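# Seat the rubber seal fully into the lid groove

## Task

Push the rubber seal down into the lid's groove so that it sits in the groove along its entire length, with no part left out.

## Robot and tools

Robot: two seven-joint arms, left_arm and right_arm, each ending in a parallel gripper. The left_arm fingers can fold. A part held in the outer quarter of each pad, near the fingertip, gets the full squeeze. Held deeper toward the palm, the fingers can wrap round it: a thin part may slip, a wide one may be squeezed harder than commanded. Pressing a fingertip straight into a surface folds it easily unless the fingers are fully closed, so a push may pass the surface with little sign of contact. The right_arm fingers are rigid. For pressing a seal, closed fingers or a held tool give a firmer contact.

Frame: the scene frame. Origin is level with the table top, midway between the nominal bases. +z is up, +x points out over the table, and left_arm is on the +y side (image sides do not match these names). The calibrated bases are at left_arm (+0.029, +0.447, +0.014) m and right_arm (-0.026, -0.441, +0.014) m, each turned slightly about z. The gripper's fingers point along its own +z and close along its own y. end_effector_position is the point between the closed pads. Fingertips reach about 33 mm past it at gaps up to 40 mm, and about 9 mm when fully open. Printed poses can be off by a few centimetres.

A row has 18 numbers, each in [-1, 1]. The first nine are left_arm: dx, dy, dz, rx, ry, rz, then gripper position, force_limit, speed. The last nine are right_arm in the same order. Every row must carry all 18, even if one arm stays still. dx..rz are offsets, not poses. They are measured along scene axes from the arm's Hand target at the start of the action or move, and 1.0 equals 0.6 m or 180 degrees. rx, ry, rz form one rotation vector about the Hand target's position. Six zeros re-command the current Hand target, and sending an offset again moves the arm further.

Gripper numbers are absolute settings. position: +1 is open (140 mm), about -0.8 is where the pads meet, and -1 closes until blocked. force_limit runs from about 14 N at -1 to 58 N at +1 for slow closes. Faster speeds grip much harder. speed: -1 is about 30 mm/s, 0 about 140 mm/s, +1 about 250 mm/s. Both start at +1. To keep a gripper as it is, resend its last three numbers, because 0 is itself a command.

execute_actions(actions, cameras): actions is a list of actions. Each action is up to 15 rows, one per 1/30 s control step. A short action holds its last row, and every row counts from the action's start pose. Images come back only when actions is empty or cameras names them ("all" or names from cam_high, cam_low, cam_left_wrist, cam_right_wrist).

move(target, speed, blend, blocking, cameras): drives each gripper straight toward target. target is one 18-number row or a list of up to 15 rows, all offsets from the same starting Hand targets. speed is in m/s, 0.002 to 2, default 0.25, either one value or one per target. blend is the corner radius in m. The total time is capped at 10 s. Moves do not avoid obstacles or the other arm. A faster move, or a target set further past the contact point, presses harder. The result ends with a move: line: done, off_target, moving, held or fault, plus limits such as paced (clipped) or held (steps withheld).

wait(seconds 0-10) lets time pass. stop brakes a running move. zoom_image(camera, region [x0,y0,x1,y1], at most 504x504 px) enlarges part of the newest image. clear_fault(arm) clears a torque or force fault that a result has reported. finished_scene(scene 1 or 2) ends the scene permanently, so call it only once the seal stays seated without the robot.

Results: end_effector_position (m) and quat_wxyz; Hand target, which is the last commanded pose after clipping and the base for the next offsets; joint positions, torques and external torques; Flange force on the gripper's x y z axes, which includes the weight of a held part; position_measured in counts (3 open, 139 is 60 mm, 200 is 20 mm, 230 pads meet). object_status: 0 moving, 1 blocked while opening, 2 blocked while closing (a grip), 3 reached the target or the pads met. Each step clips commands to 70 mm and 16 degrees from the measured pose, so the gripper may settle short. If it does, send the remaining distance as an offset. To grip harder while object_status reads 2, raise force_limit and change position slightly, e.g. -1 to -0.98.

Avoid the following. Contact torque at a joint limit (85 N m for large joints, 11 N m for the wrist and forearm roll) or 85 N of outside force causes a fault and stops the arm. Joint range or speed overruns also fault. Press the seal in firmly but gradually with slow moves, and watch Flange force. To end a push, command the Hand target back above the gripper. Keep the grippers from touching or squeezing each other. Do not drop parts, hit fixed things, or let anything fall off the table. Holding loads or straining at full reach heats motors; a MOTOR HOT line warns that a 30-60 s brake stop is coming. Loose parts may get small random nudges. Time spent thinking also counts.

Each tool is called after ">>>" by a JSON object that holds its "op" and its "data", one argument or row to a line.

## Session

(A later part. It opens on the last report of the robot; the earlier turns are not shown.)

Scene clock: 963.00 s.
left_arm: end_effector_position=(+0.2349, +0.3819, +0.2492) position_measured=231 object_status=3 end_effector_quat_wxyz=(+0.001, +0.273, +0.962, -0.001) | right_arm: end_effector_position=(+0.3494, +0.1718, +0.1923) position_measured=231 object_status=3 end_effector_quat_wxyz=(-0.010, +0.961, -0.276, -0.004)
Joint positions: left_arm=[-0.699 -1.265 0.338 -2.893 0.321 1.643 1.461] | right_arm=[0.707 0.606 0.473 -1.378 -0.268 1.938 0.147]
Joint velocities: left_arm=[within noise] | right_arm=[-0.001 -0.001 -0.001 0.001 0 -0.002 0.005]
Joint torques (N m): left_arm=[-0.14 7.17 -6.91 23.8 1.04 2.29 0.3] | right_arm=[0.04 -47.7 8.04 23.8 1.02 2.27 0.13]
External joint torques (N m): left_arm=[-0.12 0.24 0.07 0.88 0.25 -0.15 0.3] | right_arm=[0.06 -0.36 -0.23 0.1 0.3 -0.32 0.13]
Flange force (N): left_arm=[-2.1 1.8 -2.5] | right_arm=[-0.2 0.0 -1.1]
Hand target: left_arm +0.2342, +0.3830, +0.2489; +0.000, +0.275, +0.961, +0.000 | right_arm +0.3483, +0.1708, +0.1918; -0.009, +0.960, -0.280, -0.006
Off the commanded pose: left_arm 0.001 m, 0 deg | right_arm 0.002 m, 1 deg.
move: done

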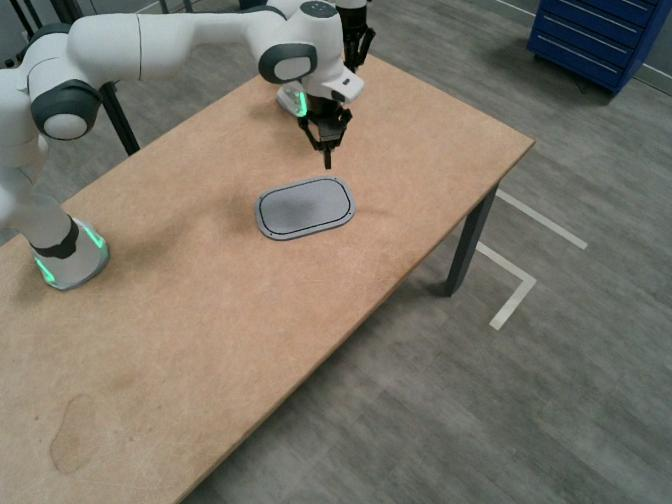

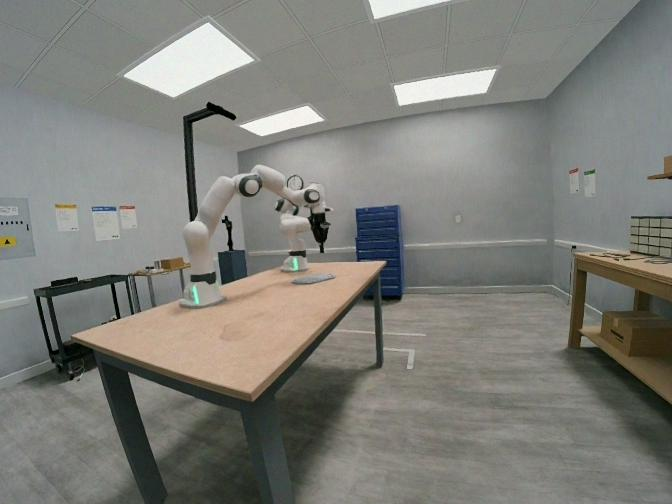

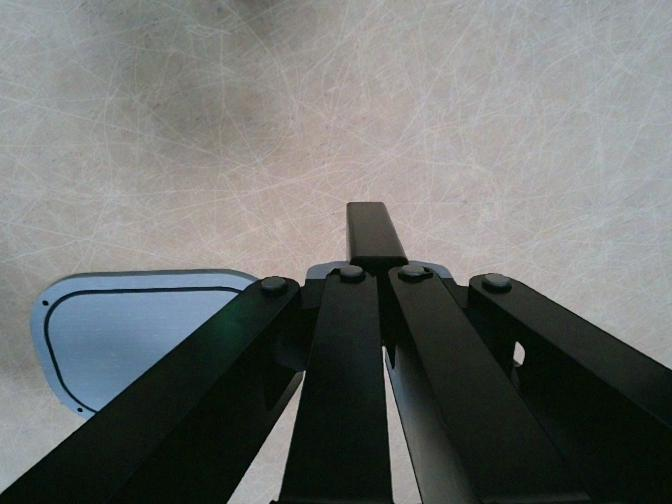

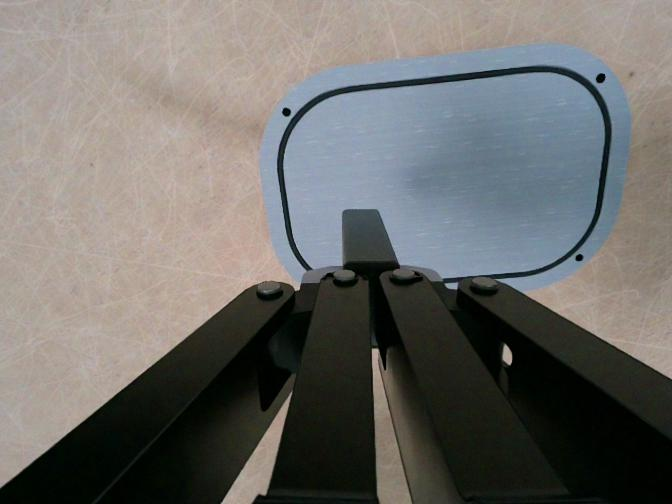

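>>> {"op": "move", "data": {
  "target": [
    [0,0,0,0,0,0,-1,-0.1,-1,0.0933,-0.0507,-0.2322,0,0,0,-1,-0.1,-1],
    [0,0,0,0,0,0,-1,-0.1,-1,0.0933,-0.0507,-0.2507,0,0,0,-1,-0.1,-1],
    [0,0,0,0,0,0,-1,-0.1,-1,0.0933,-0.0507,-0.2322,0,0,0,-1,-0.1,-1],
    [0,0,0,0,0,0,-1,-0.1,-1,0.0808,-0.076,-0.2322,0,0,0,-1,-0.1,-1],
    [0,0,0,0,0,0,-1,-0.1,-1,0.0808,-0.076,-0.2507,0,0,0,-1,-0.1,-1],
    [0,0,0,0,0,0,-1,-0.1,-1,0.0808,-0.076,-0.2322,0,0,0,-1,-0.1,-1],
    [0,0,0,0,0,0,-1,-0.1,-1,0.0683,-0.1015,-0.2322,0,0,0,-1,-0.1,-1],
    [0,0,0,0,0,0,-1,-0.1,-1,0.0683,-0.1015,-0.2502,0,0,0,-1,-0.1,-1],
    [0,0,0,0,0,0,-1,-0.1,-1,0.0683,-0.1015,-0.2322,0,0,0,-1,-0.1,-1],
    [0,0,0,0,0,0,-1,-0.1,-1,0.0558,-0.1268,-0.2322,0,0,0,-1,-0.1,-1],
    [0,0,0,0,0,0,-1,-0.1,-1,0.0558,-0.1268,-0.2497,0,0,0,-1,-0.1,-1]
  ],
  "speed": [0.25,0.03,0.06,0.1,0.03,0.06,0.1,0.03,0.06,0.1,0.03],
  "cameras": ["cam_right_wrist"]
}}

>>> {"op": "zoom_image", "data": {
  "camera": "cam_right_wrist",
  "region": [200, 60, 600, 360]
}}

Scene clock: 991.83 s.
left_arm: end_effector_position=(+0.2349, +0.3819, +0.2492) position_measured=231 object_status=3 end_effector_quat_wxyz=(+0.001, +0.273, +0.962, -0.001) | right_arm: end_effector_position=(+0.3821, +0.0943, +0.0459) position_measured=231 object_status=3 end_effector_quat_wxyz=(-0.008, +0.960, -0.280, -0.006)
Joint positions: left_arm=[-0.699 -1.265 0.338 -2.893 0.321 1.643 1.461] | right_arm=[0.563 0.643 0.447 -1.72 -0.331 2.297 0.107]
Joint torques (N m): left_arm=[-0.2 7.23 -6.87 23.86 1.03 2.29 0.25] | right_arm=[0.35 -41.33 7.73 20.26 0.06 3.8 0.03]
External joint torques (N m): left_arm=[-0.16 0.28 0.1 0.95 0.24 -0.15 0.25] | right_arm=[0.35 4.45 -1.36 -1.23 -0.51 1.19 0.03]
Flange force (N): left_arm=[-2.4 1.7 -2.7] | right_arm=[0.1 -5.0 10.9]
Hand target: left_arm +0.2342, +0.3830, +0.2489; +0.000, +0.275, +0.961, +0.000 | right_arm +0.3818, +0.0947, +0.0419; -0.009, +0.960, -0.280, -0.006
Off the commanded pose: left_arm 0.001 m, 0 deg | right_arm 0.004 m, 0 deg.
move: off_target (right_arm)
Images, in order (width x height): cam_right_wrist 672x504.

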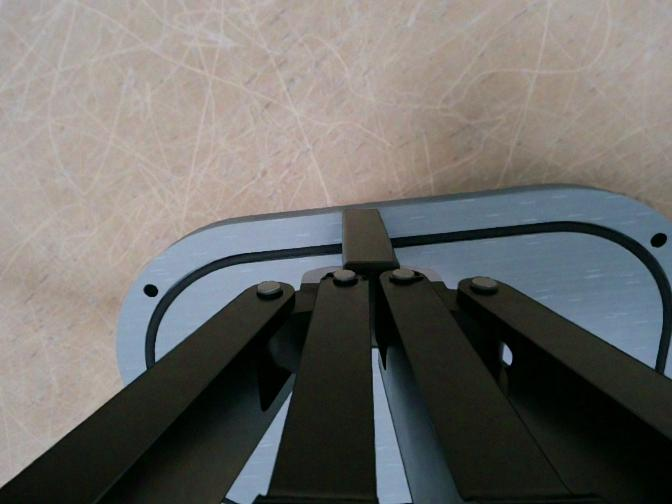

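Scaled by 1.260 from the camera's 672x504 image, which has a finer 960x720 frame.

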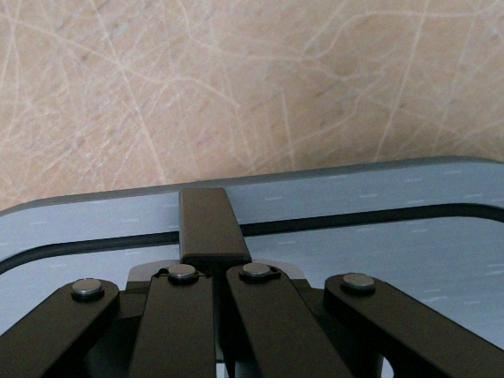

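>>> {"op": "move", "data": {
  "target": [
    [0,0,0,0,0,0,-1,-0.1,-1,0,0,0.0177,0,0,0,-1,-0.1,-1],
    [0,0,0,0,0,0,-1,-0.1,-1,-0.0125,-0.0254,0.0177,0,0,0,-1,-0.1,-1],
    [0,0,0,0,0,0,-1,-0.1,-1,-0.0125,-0.0254,0,0,0,0,-1,-0.1,-1],
    [0,0,0,0,0,0,-1,-0.1,-1,-0.0125,-0.0254,0.0177,0,0,0,-1,-0.1,-1],
    [0,0,0,0,0,0,-1,-0.1,-1,-0.025,-0.0508,0.0177,0,0,0,-1,-0.1,-1],
    [0,0,0,0,0,0,-1,-0.1,-1,-0.025,-0.0508,0,0,0,0,-1,-0.1,-1],
    [0,0,0,0,0,0,-1,-0.1,-1,-0.025,-0.0508,0.0177,0,0,0,-1,-0.1,-1],
    [0,0,0,0,0,0,-1,-0.1,-1,-0.0375,-0.0762,0.0177,0,0,0,-1,-0.1,-1],
    [0,0,0,0,0,0,-1,-0.1,-1,-0.0375,-0.0762,0,0,0,0,-1,-0.1,-1],
    [0,0,0,0,0,0,-1,-0.1,-1,-0.0375,-0.0762,0.0177,0,0,0,-1,-0.1,-1],
    [0,0,0,0,0,0,-1,-0.1,-1,-0.05,-0.1016,0.0177,0,0,0,-1,-0.1,-1],
    [0,0,0,0,0,0,-1,-0.1,-1,-0.05,-0.1016,0,0,0,0,-1,-0.1,-1]
  ],
  "speed": [0.06,0.1,0.03,0.06,0.1,0.03,0.06,0.1,0.03,0.06,0.1,0.03]
}}

>>> {"op": "move", "data": {
  "target": [
    [0,0,0,0,0,0,-1,-0.1,-1,0,0,0.0177,0,0,0,-1,-0.1,-1],
    [0,0,0,0,0,0,-1,-0.1,-1,-0.0172,-0.0307,0.0177,0,0,0,-1,-0.1,-1],
    [0,0,0,0,0,0,-1,-0.1,-1,-0.0172,-0.0307,0,0,0,0,-1,-0.1,-1],
    [0,0,0,0,0,0,-1,-0.1,-1,-0.0172,-0.0307,0.0177,0,0,0,-1,-0.1,-1],
    [0,0,0,0,0,0,-1,-0.1,-1,-0.0368,-0.048,0.0177,0,0,0,-1,-0.1,-1],
    [0,0,0,0,0,0,-1,-0.1,-1,-0.0368,-0.048,0,0,0,0,-1,-0.1,-1],
    [0,0,0,0,0,0,-1,-0.1,-1,-0.0368,-0.048,0.0177,0,0,0,-1,-0.1,-1],
    [0,0,0,0,0,0,-1,-0.1,-1,-0.0638,-0.0597,0.0177,0,0,0,-1,-0.1,-1],
    [0,0,0,0,0,0,-1,-0.1,-1,-0.0638,-0.0597,0,0,0,0,-1,-0.1,-1],
    [0,0,0,0,0,0,-1,-0.1,-1,-0.0638,-0.0597,0.0177,0,0,0,-1,-0.1,-1],
    [0,0,0,0,0,0,-1,-0.1,-1,-0.0922,-0.0623,0.0177,0,0,0,-1,-0.1,-1],
    [0,0,0,0,0,0,-1,-0.1,-1,-0.0922,-0.0623,0,0,0,0,-1,-0.1,-1]
  ],
  "speed": [0.06,0.1,0.03,0.06,0.1,0.03,0.06,0.1,0.03,0.06,0.1,0.03],
  "cameras": ["cam_right_wrist"]
}}

>>> {"op": "zoom_image", "data": {
  "camera": "cam_right_wrist",
  "region": [100, 60, 500, 360]
}}

Scene clock: 1017.83 s.
left_arm: end_effector_position=(+0.2349, +0.3819, +0.2492) position_measured=231 object_status=3 end_effector_quat_wxyz=(+0.001, +0.273, +0.962, -0.001) | right_arm: end_effector_position=(+0.3522, +0.0335, +0.0463) position_measured=231 object_status=3 end_effector_quat_wxyz=(-0.008, +0.960, -0.280, -0.005)
Joint positions: left_arm=[-0.699 -1.265 0.338 -2.893 0.321 1.643 1.461] | right_arm=[0.44 0.477 0.511 -2.009 -0.321 2.417 0.1]
Joint torques (N m): left_arm=[-0.12 7.11 -6.89 23.83 1.03 2.3 0.3] | right_arm=[0.81 -33.29 6.26 19.42 -0.18 4.17 -0.05]
External joint torques (N m): left_arm=[-0.16 0.25 0.06 0.79 0.23 -0.16 0.3] | right_arm=[0.96 5.08 -1.31 -0.69 -0.68 1.61 -0.05]
Flange force (N): left_arm=[-2.0 1.6 -2.3] | right_arm=[-0.1 -9.5 15.5]
Hand target: left_arm +0.2342, +0.3830, +0.2489; +0.000, +0.275, +0.961, +0.000 | right_arm +0.3518, +0.0338, +0.0419; -0.009, +0.960, -0.280, -0.006
Off the commanded pose: left_arm 0.001 m, 0 deg | right_arm 0.004 m, 0 deg.
move: off_target (right_arm)

Scene clock: 1024.73 s.
left_arm: end_effector_position=(+0.2349, +0.3819, +0.2492) position_measured=231 object_status=3 end_effector_quat_wxyz=(+0.001, +0.273, +0.962, -0.001) | right_arm: end_effector_position=(+0.2968, -0.0037, +0.0467) position_measured=231 object_status=3 end_effector_quat_wxyz=(-0.008, +0.961, -0.277, -0.004)
Joint positions: left_arm=[-0.699 -1.265 0.338 -2.893 0.321 1.643 1.461] | right_arm=[0.379 0.322 0.582 -2.252 -0.28 2.517 0.114]
Joint velocities: left_arm=[within noise] | right_arm=[0 -0.001 -0.001 -0.001 0.001 0 0.008]
Joint torques (N m): left_arm=[-0.12 7.17 -6.88 23.8 1.05 2.29 0.31] | right_arm=[-0.04 -24.71 3.36 17.97 -0.32 4.5 0.14]
External joint torques (N m): left_arm=[-0.08 0.24 0.1 0.82 0.26 -0.16 0.31] | right_arm=[-0.11 6.95 -2.37 -1.26 -0.76 1.91 0.14]
Flange force (N): left_arm=[-1.9 1.9 -2.3] | right_arm=[1.3 -12.8 25.0]
Hand target: left_arm +0.2342, +0.3830, +0.2489; +0.000, +0.275, +0.961, +0.000 | right_arm +0.2964, -0.0036, +0.0419; -0.009, +0.960, -0.280, -0.006
Off the commanded pose: left_arm 0.001 m, 0 deg | right_arm 0.005 m, 0 deg.
move: off_target (right_arm)
Images, in order (width x height): cam_right_wrist 672x504.

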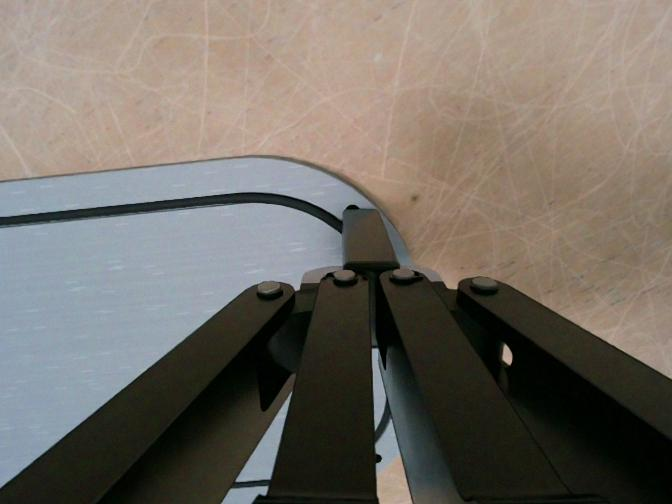

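Scaled by 1.260 from the camera's 672x504 image, which has a finer 960x720 frame.

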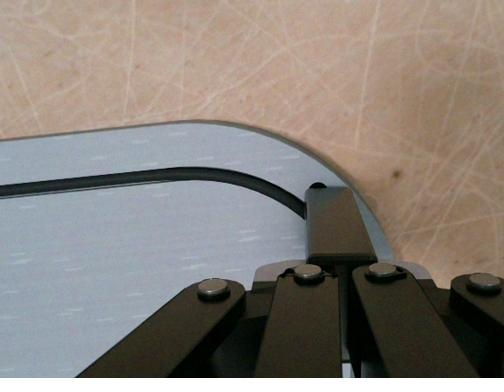

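>>> {"op": "move", "data": {
  "target": [
    [0,0,0,0,0,0,-1,-0.1,-1,0,0,0.0177,0,0,0,-1,-0.1,-1],
    [0,0,0,0,0,0,-1,-0.1,-1,-0.0283,0.0063,0.0177,0,0,0,-1,-0.1,-1],
    [0,0,0,0,0,0,-1,-0.1,-1,-0.0283,0.0063,0,0,0,0,-1,-0.1,-1],
    [0,0,0,0,0,0,-1,-0.1,-1,-0.0283,0.0063,0.0177,0,0,0,-1,-0.1,-1],
    [0,0,0,0,0,0,-1,-0.1,-1,-0.0537,0.019,0.0177,0,0,0,-1,-0.1,-1],
    [0,0,0,0,0,0,-1,-0.1,-1,-0.0537,0.019,0,0,0,0,-1,-0.1,-1],
    [0,0,0,0,0,0,-1,-0.1,-1,-0.0537,0.019,0.0177,0,0,0,-1,-0.1,-1],
    [0,0,0,0,0,0,-1,-0.1,-1,-0.0792,0.0315,0.0177,0,0,0,-1,-0.1,-1],
    [0,0,0,0,0,0,-1,-0.1,-1,-0.0792,0.0315,0,0,0,0,-1,-0.1,-1],
    [0,0,0,0,0,0,-1,-0.1,-1,-0.0792,0.0315,0.0177,0,0,0,-1,-0.1,-1],
    [0,0,0,0,0,0,-1,-0.1,-1,-0.1045,0.044,0.0177,0,0,0,-1,-0.1,-1],
    [0,0,0,0,0,0,-1,-0.1,-1,-0.1045,0.044,0,0,0,0,-1,-0.1,-1]
  ],
  "speed": [0.06,0.1,0.03,0.06,0.1,0.03,0.06,0.1,0.03,0.06,0.1,0.03]
}}

>>> {"op": "move", "data": {
  "target": [
    [0,0,0,0,0,0,-1,-0.1,-1,0,0,0.0177,0,0,0,-1,-0.1,-1],
    [0,0,0,0,0,0,-1,-0.1,-1,-0.033,0.0237,0.0177,0,0,0,-1,-0.1,-1],
    [0,0,0,0,0,0,-1,-0.1,-1,-0.033,0.0237,0,0,0,0,-1,-0.1,-1],
    [0,0,0,0,0,0,-1,-0.1,-1,-0.033,0.0237,0.0177,0,0,0,-1,-0.1,-1],
    [0,0,0,0,0,0,-1,-0.1,-1,-0.0525,0.0555,0.0177,0,0,0,-1,-0.1,-1],
    [0,0,0,0,0,0,-1,-0.1,-1,-0.0525,0.0555,0,0,0,0,-1,-0.1,-1],
    [0,0,0,0,0,0,-1,-0.1,-1,-0.0525,0.0555,0.0177,0,0,0,-1,-0.1,-1],
    [0,0,0,0,0,0,-1,-0.1,-1,-0.058,0.086,0.0177,0,0,0,-1,-0.1,-1],
    [0,0,0,0,0,0,-1,-0.1,-1,-0.058,0.086,0,0,0,0,-1,-0.1,-1],
    [0,0,0,0,0,0,-1,-0.1,-1,-0.058,0.086,0.0177,0,0,0,-1,-0.1,-1],
    [0,0,0,0,0,0,-1,-0.1,-1,-0.0522,0.1167,0.0177,0,0,0,-1,-0.1,-1],
    [0,0,0,0,0,0,-1,-0.1,-1,-0.0522,0.1167,0,0,0,0,-1,-0.1,-1]
  ],
  "speed": [0.06,0.1,0.03,0.06,0.1,0.03,0.06,0.1,0.03,0.06,0.1,0.03],
  "cameras": ["cam_right_wrist"]
}}

>>> {"op": "zoom_image", "data": {
  "camera": "cam_right_wrist",
  "region": [100, 0, 500, 300]
}}

Scene clock: 1051.80 s.
left_arm: end_effector_position=(+0.2349, +0.3819, +0.2492) position_measured=231 object_status=3 end_effector_quat_wxyz=(+0.001, +0.273, +0.962, -0.001) | right_arm: end_effector_position=(+0.2344, +0.0232, +0.0469) position_measured=231 object_status=3 end_effector_quat_wxyz=(-0.009, +0.961, -0.277, -0.003)
Joint positions: left_arm=[-0.699 -1.265 0.338 -2.893 0.321 1.643 1.461] | right_arm=[0.485 0.292 0.598 -2.297 -0.27 2.538 0.235]
Joint velocities: left_arm=[within noise] | right_arm=[0.001 0 -0.001 0 0 0 0.005]
Joint torques (N m): left_arm=[-0.14 7.18 -6.82 23.85 1.04 2.28 0.26] | right_arm=[0.25 -23.08 2.98 17.33 -0.3 4.31 0.12]
External joint torques (N m): left_arm=[-0.15 0.32 0.15 0.88 0.25 -0.17 0.26] | right_arm=[0.26 7.23 -2.21 -1.76 -0.73 1.73 0.12]
Flange force (N): left_arm=[-2.5 1.8 -2.5] | right_arm=[-0.9 -12.8 26.7]
Hand target: left_arm +0.2342, +0.3830, +0.2489; +0.000, +0.275, +0.961, +0.000 | right_arm +0.2337, +0.0228, +0.0419; -0.009, +0.960, -0.280, -0.006
Off the commanded pose: left_arm 0.001 m, 0 deg | right_arm 0.005 m, 0 deg.
move: off_target (right_arm)

Scene clock: 1058.83 s.
left_arm: end_effector_position=(+0.2349, +0.3819, +0.2492) position_measured=231 object_status=3 end_effector_quat_wxyz=(+0.001, +0.273, +0.962, -0.001) | right_arm: end_effector_position=(+0.2023, +0.0921, +0.0463) position_measured=231 object_status=3 end_effector_quat_wxyz=(-0.008, +0.961, -0.277, -0.004)
Joint positions: left_arm=[-0.699 -1.265 0.338 -2.893 0.321 1.643 1.461] | right_arm=[0.682 0.407 0.526 -2.119 -0.305 2.466 0.359]
Joint velocities: left_arm=[within noise] | right_arm=[0.003 -0.001 -0.003 0.001 0 0 0.005]
Joint torques (N m): left_arm=[-0.09 7.19 -6.84 23.79 1.03 2.28 0.28] | right_arm=[0.75 -29.18 4.96 19.35 -0.25 4.34 0.15]
External joint torques (N m): left_arm=[-0.08 0.24 0.11 0.86 0.24 -0.16 0.28] | right_arm=[0.64 6.76 -1.87 -0.51 -0.72 1.75 0.15]
Flange force (N): left_arm=[-2.0 1.8 -2.4] | right_arm=[-3.2 -14.1 21.3]
Hand target: left_arm +0.2342, +0.3830, +0.2489; +0.000, +0.275, +0.961, +0.000 | right_arm +0.2024, +0.0928, +0.0419; -0.009, +0.960, -0.280, -0.006
Off the commanded pose: left_arm 0.001 m, 0 deg | right_arm 0.004 m, 0 deg.
move: off_target (right_arm)
Images, in order (width x height): cam_right_wrist 672x504.

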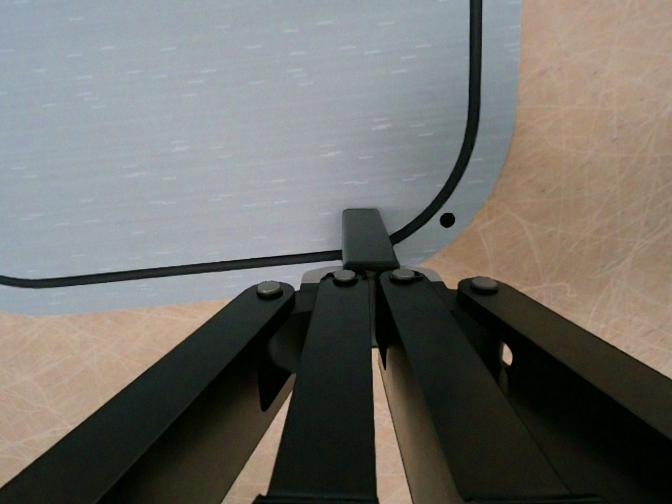

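Scaled by 1.260 from the camera's 672x504 image, which has a finer 960x720 frame.

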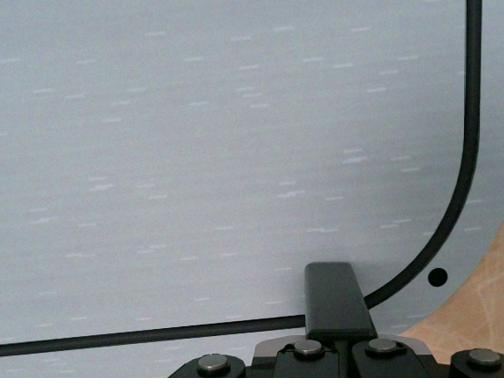

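>>> {"op": "move", "data": {
  "target": [
    [0,0,0,0,0,0,-1,-0.1,-1,0,0,0.0177,0,0,0,-1,-0.1,-1],
    [0,0,0,0,0,0,-1,-0.1,-1,0.0065,0.0284,0.0177,0,0,0,-1,-0.1,-1],
    [0,0,0,0,0,0,-1,-0.1,-1,0.0065,0.0284,0,0,0,0,-1,-0.1,-1],
    [0,0,0,0,0,0,-1,-0.1,-1,0.0065,0.0284,0.0177,0,0,0,-1,-0.1,-1],
    [0,0,0,0,0,0,-1,-0.1,-1,0.019,0.0538,0.0177,0,0,0,-1,-0.1,-1],
    [0,0,0,0,0,0,-1,-0.1,-1,0.019,0.0538,0,0,0,0,-1,-0.1,-1],
    [0,0,0,0,0,0,-1,-0.1,-1,0.019,0.0538,0.0177,0,0,0,-1,-0.1,-1],
    [0,0,0,0,0,0,-1,-0.1,-1,0.0315,0.0792,0.0177,0,0,0,-1,-0.1,-1],
    [0,0,0,0,0,0,-1,-0.1,-1,0.0315,0.0792,0,0,0,0,-1,-0.1,-1],
    [0,0,0,0,0,0,-1,-0.1,-1,0.0315,0.0792,0.0177,0,0,0,-1,-0.1,-1],
    [0,0,0,0,0,0,-1,-0.1,-1,0.044,0.1046,0.0177,0,0,0,-1,-0.1,-1],
    [0,0,0,0,0,0,-1,-0.1,-1,0.044,0.1046,-0.0005,0,0,0,-1,-0.1,-1]
  ],
  "speed": [0.06,0.1,0.03,0.06,0.1,0.03,0.06,0.1,0.03,0.06,0.1,0.03]
}}

>>> {"op": "move", "data": {
  "target": [
    [0,0,0,0,0,0,-1,-0.1,-1,0,0,0.0182,0,0,0,-1,-0.1,-1],
    [0,0,0,0,0,0,-1,-0.1,-1,0.0125,0.0254,0.0182,0,0,0,-1,-0.1,-1],
    [0,0,0,0,0,0,-1,-0.1,-1,0.0125,0.0254,0,0,0,0,-1,-0.1,-1],
    [0,0,0,0,0,0,-1,-0.1,-1,0.0125,0.0254,0.0182,0,0,0,-1,-0.1,-1],
    [0,0,0,0,0,0,-1,-0.1,-1,0.025,0.0508,0.0182,0,0,0,-1,-0.1,-1],
    [0,0,0,0,0,0,-1,-0.1,-1,0.025,0.0508,-0.0005,0,0,0,-1,-0.1,-1],
    [0,0,0,0,0,0,-1,-0.1,-1,0.025,0.0508,0.0182,0,0,0,-1,-0.1,-1],
    [0,0,0,0,0,0,-1,-0.1,-1,0.0375,0.0762,0.0182,0,0,0,-1,-0.1,-1],
    [0,0,0,0,0,0,-1,-0.1,-1,0.0375,0.0762,-0.0005,0,0,0,-1,-0.1,-1]
  ],
  "speed": [0.06,0.1,0.03,0.06,0.1,0.03,0.06,0.1,0.03],
  "cameras": ["cam_right_wrist"]
}}

>>> {"op": "zoom_image", "data": {
  "camera": "cam_right_wrist",
  "region": [100, 0, 500, 300]
}}

Scene clock: 1082.70 s.
left_arm: end_effector_position=(+0.2349, +0.3819, +0.2492) position_measured=231 object_status=3 end_effector_quat_wxyz=(+0.001, +0.273, +0.962, -0.001) | right_arm: end_effector_position=(+0.2279, +0.1553, +0.0462) position_measured=231 object_status=3 end_effector_quat_wxyz=(-0.008, +0.960, -0.279, -0.005)
Joint positions: left_arm=[-0.699 -1.265 0.338 -2.893 0.321 1.643 1.461] | right_arm=[0.775 0.576 0.469 -1.839 -0.334 2.35 0.368]
Joint torques (N m): left_arm=[-0.14 7.15 -6.88 23.78 1.04 2.3 0.24] | right_arm=[0.73 -37.61 6.73 20.7 -0.17 3.99 -0.07]
External joint torques (N m): left_arm=[-0.11 0.23 0.1 0.83 0.25 -0.15 0.24] | right_arm=[0.78 5.2 -1.81 -0.17 -0.7 1.42 -0.07]
Flange force (N): left_arm=[-2.0 1.7 -2.3] | right_arm=[-2.7 -11.8 14.1]
Hand target: left_arm +0.2342, +0.3830, +0.2489; +0.000, +0.275, +0.961, +0.000 | right_arm +0.2288, +0.1556, +0.0416; -0.009, +0.960, -0.280, -0.006
Off the commanded pose: left_arm 0.001 m, 0 deg | right_arm 0.005 m, 0 deg.
move: off_target (right_arm)

Scene clock: 1087.80 s.
left_arm: end_effector_position=(+0.2349, +0.3819, +0.2492) position_measured=231 object_status=3 end_effector_quat_wxyz=(+0.001, +0.273, +0.962, -0.001) | right_arm: end_effector_position=(+0.2510, +0.2009, +0.0460) position_measured=231 object_status=3 end_effector_quat_wxyz=(-0.008, +0.959, -0.282, -0.006)
Joint positions: left_arm=[-0.699 -1.265 0.338 -2.893 0.321 1.643 1.461] | right_arm=[0.824 0.719 0.454 -1.596 -0.361 2.244 0.364]
Joint torques (N m): left_arm=[-0.08 7.18 -6.83 23.81 1.07 2.29 0.31] | right_arm=[0.4 -44.19 8.79 21.78 -0.17 3.9 -0.22]
External joint torques (N m): left_arm=[-0.06 0.25 0.14 0.88 0.27 -0.14 0.31] | right_arm=[0.5 3.73 -1.02 0.13 -0.76 1.33 -0.22]
Flange force (N): left_arm=[-2.1 2.1 -2.3] | right_arm=[-1.9 -9.7 9.3]
Hand target: left_arm +0.2342, +0.3830, +0.2489; +0.000, +0.275, +0.961, +0.000 | right_arm +0.2513, +0.2013, +0.0413; -0.009, +0.960, -0.280, -0.006
Off the commanded pose: left_arm 0.001 m, 0 deg | right_arm 0.005 m, 0 deg.
move: off_target (right_arm)
Images, in order (width x height): cam_right_wrist 672x504.

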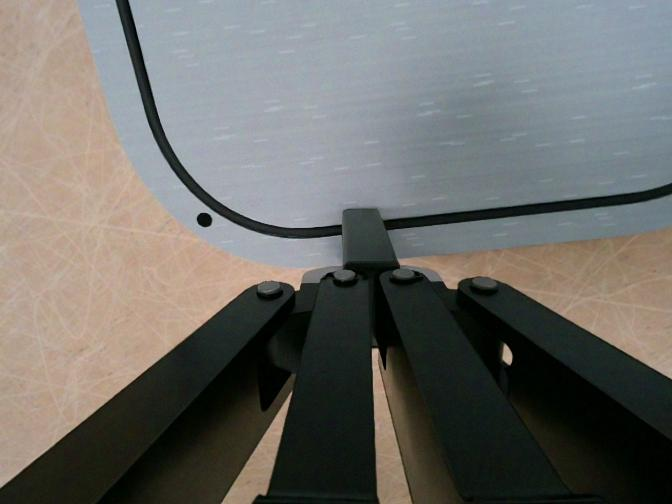

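Scaled by 1.260 from the camera's 672x504 image, which has a finer 960x720 frame.

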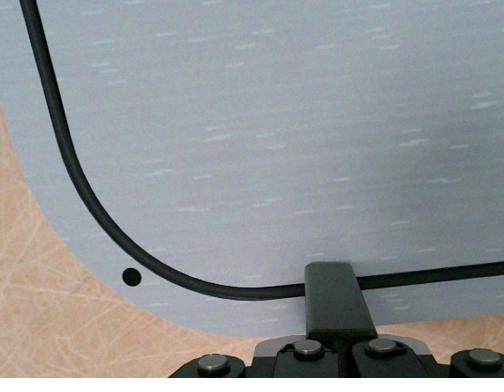

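>>> {"op": "move", "data": {
  "target": [
    [0,0,0,0,0,0,-1,-0.1,-1,0,0,0.0182,0,0,0,-1,-0.1,-1],
    [0,0,0,0,0,0,-1,-0.1,-1,0.0217,0.0285,0.0182,0,0,0,-1,-0.1,-1],
    [0,0,0,0,0,0,-1,-0.1,-1,0.0217,0.0285,-0.0005,0,0,0,-1,-0.1,-1],
    [0,0,0,0,0,0,-1,-0.1,-1,0.0217,0.0285,0.0182,0,0,0,-1,-0.1,-1],
    [0,0,0,0,0,0,-1,-0.1,-1,0.0408,0.056,0.0182,0,0,0,-1,-0.1,-1],
    [0,0,0,0,0,0,-1,-0.1,-1,0.0408,0.056,-0.0005,0,0,0,-1,-0.1,-1],
    [0,0,0,0,0,0,-1,-0.1,-1,0.0408,0.056,0.0182,0,0,0,-1,-0.1,-1],
    [0,0,0,0,0,0,-1,-0.1,-1,0.0692,0.072,0.0182,0,0,0,-1,-0.1,-1],
    [0,0,0,0,0,0,-1,-0.1,-1,0.0692,0.072,-0.001,0,0,0,-1,-0.1,-1],
    [0,0,0,0,0,0,-1,-0.1,-1,0.0692,0.072,0.0182,0,0,0,-1,-0.1,-1],
    [0,0,0,0,0,0,-1,-0.1,-1,0.101,0.0767,0.0182,0,0,0,-1,-0.1,-1],
    [0,0,0,0,0,0,-1,-0.1,-1,0.101,0.0767,-0.001,0,0,0,-1,-0.1,-1]
  ],
  "speed": [0.06,0.1,0.03,0.06,0.1,0.03,0.06,0.1,0.03,0.06,0.1,0.03]
}}

>>> {"op": "move", "data": {
  "target": [
    [0,0,0,0,0,0,-1,-0.1,-1,0,0,0.0192,0,0,0,-1,-0.1,-1],
    [0,0,0,0,0,0,-1,-0.1,-1,0.0307,-0.006,0.0192,0,0,0,-1,-0.1,-1],
    [0,0,0,0,0,0,-1,-0.1,-1,0.0307,-0.006,0,0,0,0,-1,-0.1,-1],
    [0,0,0,0,0,0,-1,-0.1,-1,0.0307,-0.006,0.0192,0,0,0,-1,-0.1,-1],
    [0,0,0,0,0,0,-1,-0.1,-1,0.0568,-0.017,0.0192,0,0,0,-1,-0.1,-1],
    [0,0,0,0,0,0,-1,-0.1,-1,0.0568,-0.017,0,0,0,0,-1,-0.1,-1],
    [0,0,0,0,0,0,-1,-0.1,-1,0.0568,-0.017,0.0192,0,0,0,-1,-0.1,-1],
    [0,0,0,0,0,0,-1,-0.1,-1,0.0823,-0.0295,0.0192,0,0,0,-1,-0.1,-1],
    [0,0,0,0,0,0,-1,-0.1,-1,0.0823,-0.0295,0,0,0,0,-1,-0.1,-1],
    [0,0,0,0,0,0,-1,-0.1,-1,0.0823,-0.0295,0.0192,0,0,0,-1,-0.1,-1],
    [0,0,0,0,0,0,-1,-0.1,-1,0.1077,-0.042,0.0192,0,0,0,-1,-0.1,-1],
    [0,0,0,0,0,0,-1,-0.1,-1,0.1077,-0.042,0,0,0,0,-1,-0.1,-1]
  ],
  "speed": [0.06,0.1,0.03,0.06,0.1,0.03,0.06,0.1,0.03,0.06,0.1,0.03]
}}

>>> {"op": "move", "data": {
  "target": [
    [0,0,0,0,0,0,-1,-0.1,-1,0,0,0.0192,0,0,0,-1,-0.1,-1],
    [0,0,0,0,0,0,-1,-0.1,-1,0.0217,-0.0125,0.0192,0,0,0,-1,-0.1,-1],
    [0,0,0,0,0,0,-1,-0.1,-1,0.0217,-0.0125,0,0,0,0,-1,-0.1,-1],
    [0,0,0,0,0,0,-1,-0.1,-1,0.0217,-0.0125,0.0192,0,0,0,-1,-0.1,-1],
    [0,0,0,0,0,0,-1,-0.1,-1,0.0457,-0.0353,0.0192,0,0,0,-1,-0.1,-1],
    [0,0,0,0,0,0,-1,-0.1,-1,0.0457,-0.0353,0,0,0,0,-1,-0.1,-1],
    [0,0,0,0,0,0,-1,-0.1,-1,0.0457,-0.0353,0.0192,0,0,0,-1,-0.1,-1],
    [0,0,0,0,0,0,-1,-0.1,-1,0.0578,-0.06,0.0192,0,0,0,-1,-0.1,-1],
    [0,0,0,0,0,0,-1,-0.1,-1,0.0578,-0.06,0,0,0,0,-1,-0.1,-1],
    [0,0,0,0,0,0,-1,-0.1,-1,0.0578,-0.06,0.0192,0,0,0,-1,-0.1,-1],
    [0,0,0,0,0,0,-1,-0.1,-1,0.0625,-0.092,0.0192,0,0,0,-1,-0.1,-1],
    [0,0,0,0,0,0,-1,-0.1,-1,0.0625,-0.092,0,0,0,0,-1,-0.1,-1]
  ],
  "speed": [0.06,0.1,0.03,0.06,0.1,0.03,0.06,0.1,0.03,0.06,0.1,0.03]
}}

>>> {"op": "move", "data": {
  "target": [
    [0,0,0,0,0,0,-1,-0.1,-1,0,0,0.0192,0,0,0,-1,-0.1,-1],
    [0,0,0,0,0,0,-1,-0.1,-1,-0.0073,-0.0262,0.0192,0,0,0,-1,-0.1,-1],
    [0,0,0,0,0,0,-1,-0.1,-1,-0.0073,-0.0262,0.0,0,0,0,-1,-0.1,-1],
    [0,0,0,0,0,0,-1,-0.1,-1,-0.0073,-0.0262,0.05,0,0,0,-1,-0.1,-1],
    [0,0,0,0,0,0,-1,-0.1,-1,-0.16,-0.08,0.26,0,0,0,-1,-0.1,-1]
  ],
  "speed": [0.06,0.1,0.03,0.06,0.15],
  "cameras": ["all"]
}}

>>> {"op": "zoom_image", "data": {
  "camera": "cam_right_wrist",
  "region": [200, 0, 600, 300]
}}

>>> {"op": "zoom_image", "data": {
  "camera": "cam_high",
  "region": [240, 160, 370, 250]
}}

Scene clock: 1139.20 s.
left_arm: end_effector_position=(+0.2349, +0.3819, +0.2492) position_measured=231 object_status=3 end_effector_quat_wxyz=(+0.001, +0.273, +0.962, -0.001) | right_arm: end_effector_position=(+0.3117, +0.2480, +0.0456) position_measured=231 object_status=3 end_effector_quat_wxyz=(-0.010, +0.959, -0.284, -0.006)
Joint positions: left_arm=[-0.699 -1.265 0.338 -2.893 0.321 1.643 1.461] | right_arm=[0.868 0.955 0.443 -1.171 -0.389 2.062 0.284]
Joint torques (N m): left_arm=[-0.11 7.15 -6.82 23.78 1.03 2.26 0.34] | right_arm=[0.14 -51.86 9.69 21.87 0.06 3.22 -0.36]
External joint torques (N m): left_arm=[-0.15 0.32 0.14 0.79 0.23 -0.18 0.34] | right_arm=[0.35 2.93 -0.6 -0.73 -0.61 0.62 -0.36]
Flange force (N): left_arm=[-2.2 1.9 -2.3] | right_arm=[-0.6 -5.7 5.6]
Hand target: left_arm +0.2342, +0.3830, +0.2489; +0.000, +0.275, +0.961, +0.000 | right_arm +0.3119, +0.2473, +0.0407; -0.009, +0.960, -0.280, -0.006
Off the commanded pose: left_arm 0.001 m, 0 deg | right_arm 0.005 m, 0 deg.
move: off_target (right_arm)

Scene clock: 1146.37 s.
left_arm: end_effector_position=(+0.2349, +0.3819, +0.2492) position_measured=231 object_status=3 end_effector_quat_wxyz=(+0.001, +0.273, +0.962, -0.001) | right_arm: end_effector_position=(+0.3768, +0.2221, +0.0454) position_measured=231 object_status=3 end_effector_quat_wxyz=(-0.009, +0.959, -0.284, -0.006)
Joint positions: left_arm=[-0.699 -1.265 0.338 -2.893 0.321 1.643 1.461] | right_arm=[0.789 1 0.454 -1.091 -0.403 2.022 0.19]
Joint torques (N m): left_arm=[-0.21 7.13 -6.92 23.81 1 2.29 0.29] | right_arm=[0.31 -52.34 9.99 21.6 0.12 3.43 -0.35]
External joint torques (N m): left_arm=[-0.19 0.17 0.05 0.91 0.21 -0.15 0.29] | right_arm=[0.5 3.32 -0.39 -0.97 -0.56 0.83 -0.35]
Flange force (N): left_arm=[-1.9 1.5 -2.6] | right_arm=[-0.3 -5.3 6.3]
Hand target: left_arm +0.2342, +0.3830, +0.2489; +0.000, +0.275, +0.961, +0.000 | right_arm +0.3765, +0.2221, +0.0407; -0.009, +0.960, -0.280, -0.006
Off the commanded pose: left_arm 0.001 m, 0 deg | right_arm 0.005 m, 0 deg.
move: off_target (right_arm)

Scene clock: 1154.13 s.
left_arm: end_effector_position=(+0.2349, +0.3819, +0.2492) position_measured=231 object_status=3 end_effector_quat_wxyz=(+0.001, +0.273, +0.962, -0.001) | right_arm: end_effector_position=(+0.4151, +0.1669, +0.0457) position_measured=231 object_status=3 end_effector_quat_wxyz=(-0.009, +0.959, -0.283, -0.005)
Joint positions: left_arm=[-0.699 -1.265 0.338 -2.893 0.321 1.643 1.461] | right_arm=[0.641 0.905 0.491 -1.282 -0.423 2.099 0.14]
Joint torques (N m): left_arm=[-0.2 7.13 -6.82 23.87 1.02 2.29 0.23] | right_arm=[0.31 -50.16 11.15 21.56 0.24 3.46 -0.24]
External joint torques (N m): left_arm=[-0.24 0.28 0.16 0.83 0.22 -0.16 0.23] | right_arm=[0.37 2.54 -0.29 -0.43 -0.42 0.86 -0.24]
Flange force (N): left_arm=[-2.3 1.6 -2.4] | right_arm=[0.1 -4.8 5.4]
Hand target: left_arm +0.2342, +0.3830, +0.2489; +0.000, +0.275, +0.961, +0.000 | right_arm +0.4140, +0.1669, +0.0407; -0.009, +0.960, -0.280, -0.006
Off the commanded pose: left_arm 0.001 m, 0 deg | right_arm 0.005 m, 0 deg.
move: off_target (right_arm)

Scene clock: 1158.77 s.
left_arm: end_effector_position=(+0.2349, +0.3819, +0.2492) position_measured=231 object_status=3 end_effector_quat_wxyz=(+0.001, +0.273, +0.962, -0.001) | right_arm: end_effector_position=(+0.3183, +0.1205, +0.1969) position_measured=231 object_status=3 end_effector_quat_wxyz=(-0.010, +0.961, -0.276, -0.005)
Joint positions: left_arm=[-0.699 -1.265 0.338 -2.893 0.321 1.643 1.461] | right_arm=[0.505 0.423 0.643 -1.689 -0.264 2.038 0.168]
Joint velocities: left_arm=[within noise] | right_arm=[0.001 0 0 0 0.004 -0.003 -0.001]
Joint torques (N m): left_arm=[-0.16 7.18 -6.87 23.81 1.02 2.27 0.29] | right_arm=[-0.3 -38.81 8 23.52 1.04 2.3 0.08]
External joint torques (N m): left_arm=[-0.17 0.3 0.1 0.77 0.22 -0.19 0.29] | right_arm=[-0.25 -0.25 -0.2 0.04 0.36 -0.29 0.08]
Flange force (N): left_arm=[-2.1 1.7 -2.3] | right_arm=[0.3 1.0 -1.1]
Hand target: left_arm +0.2342, +0.3830, +0.2489; +0.000, +0.275, +0.961, +0.000 | right_arm +0.3180, +0.1189, +0.1967; -0.009, +0.960, -0.280, -0.006
Off the commanded pose: left_arm 0.001 m, 0 deg | right_arm 0.002 m, 1 deg.
move: done

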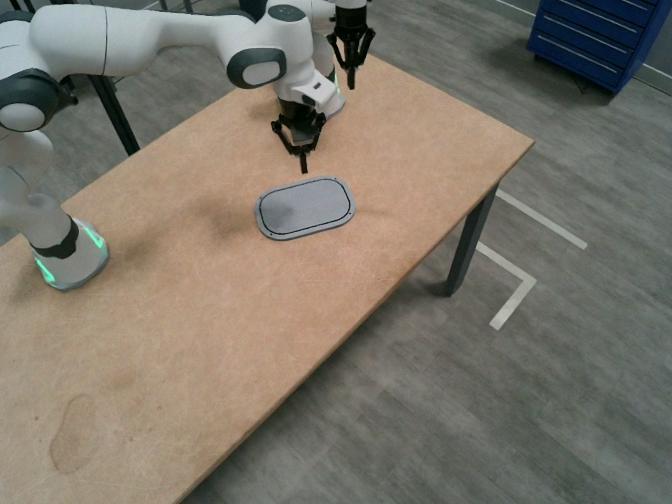

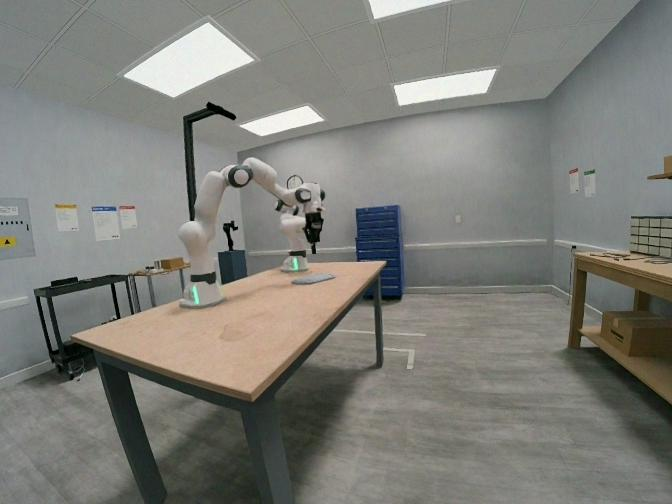

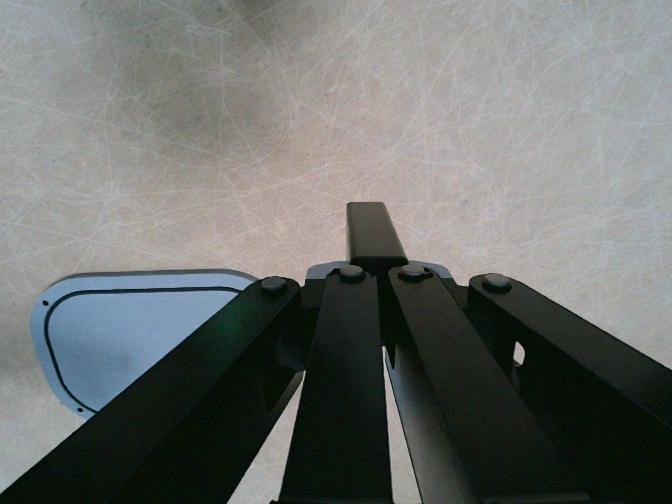

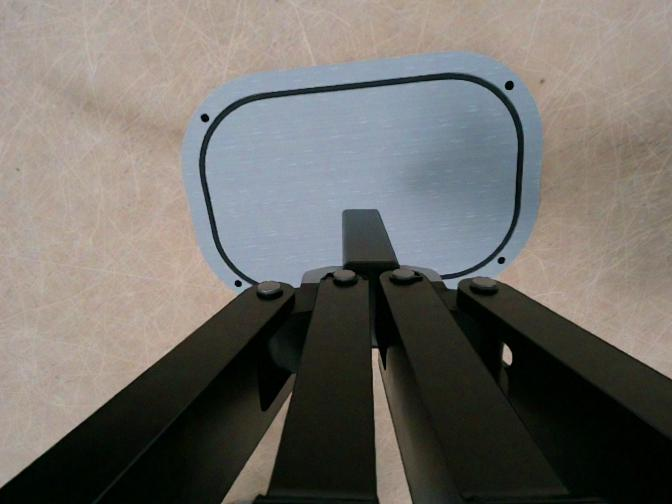

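Scaled by 1.260 from the camera's 672x504 image, which has a finer 960x720 frame.

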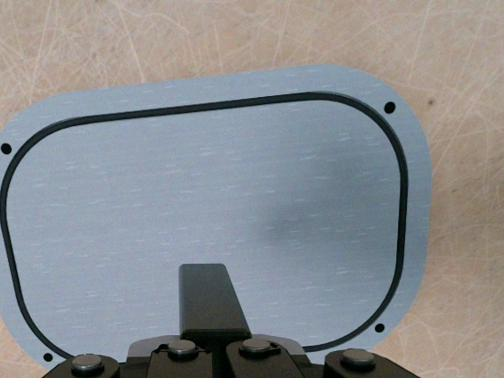

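Scaled by 3.877 from the camera's 672x504 image, which has a finer 960x720 frame.

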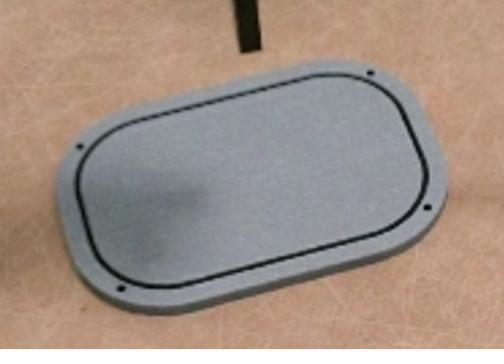

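>>> {"op": "zoom_image", "data": {
  "camera": "cam_right_wrist",
  "region": [180, 60, 360, 200]
}}

>>> {"op": "zoom_image", "data": {
  "camera": "cam_right_wrist",
  "region": [370, 60, 550, 200]
}}

>>> {"op": "zoom_image", "data": {
  "camera": "cam_right_wrist",
  "region": [400, 160, 560, 290]
}}

Scaled by 2.800 from the camera's 672x504 image, which has a finer 960x720 frame.

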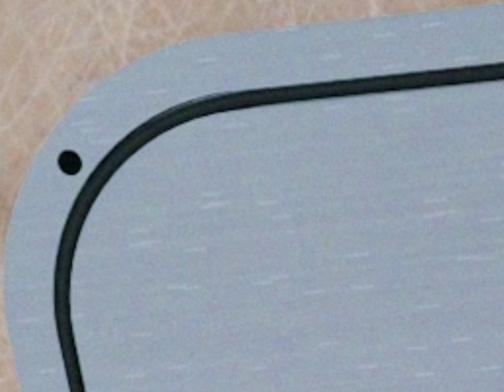

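Scaled by 2.800 from the camera's 672x504 image, which has a finer 960x720 frame.

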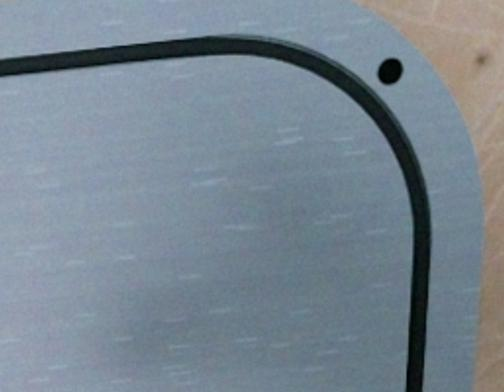

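Scaled by 3.150 from the camera's 672x504 image, which has a finer 960x720 frame.

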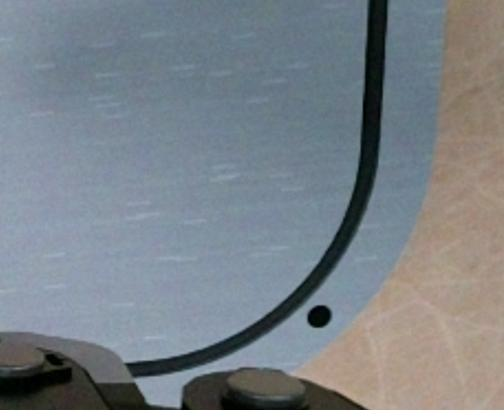

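Flush everywhere.

>>> {"op": "finished_scene", "data": {
  "scene": 2
}}

The scene is finished: the task was done.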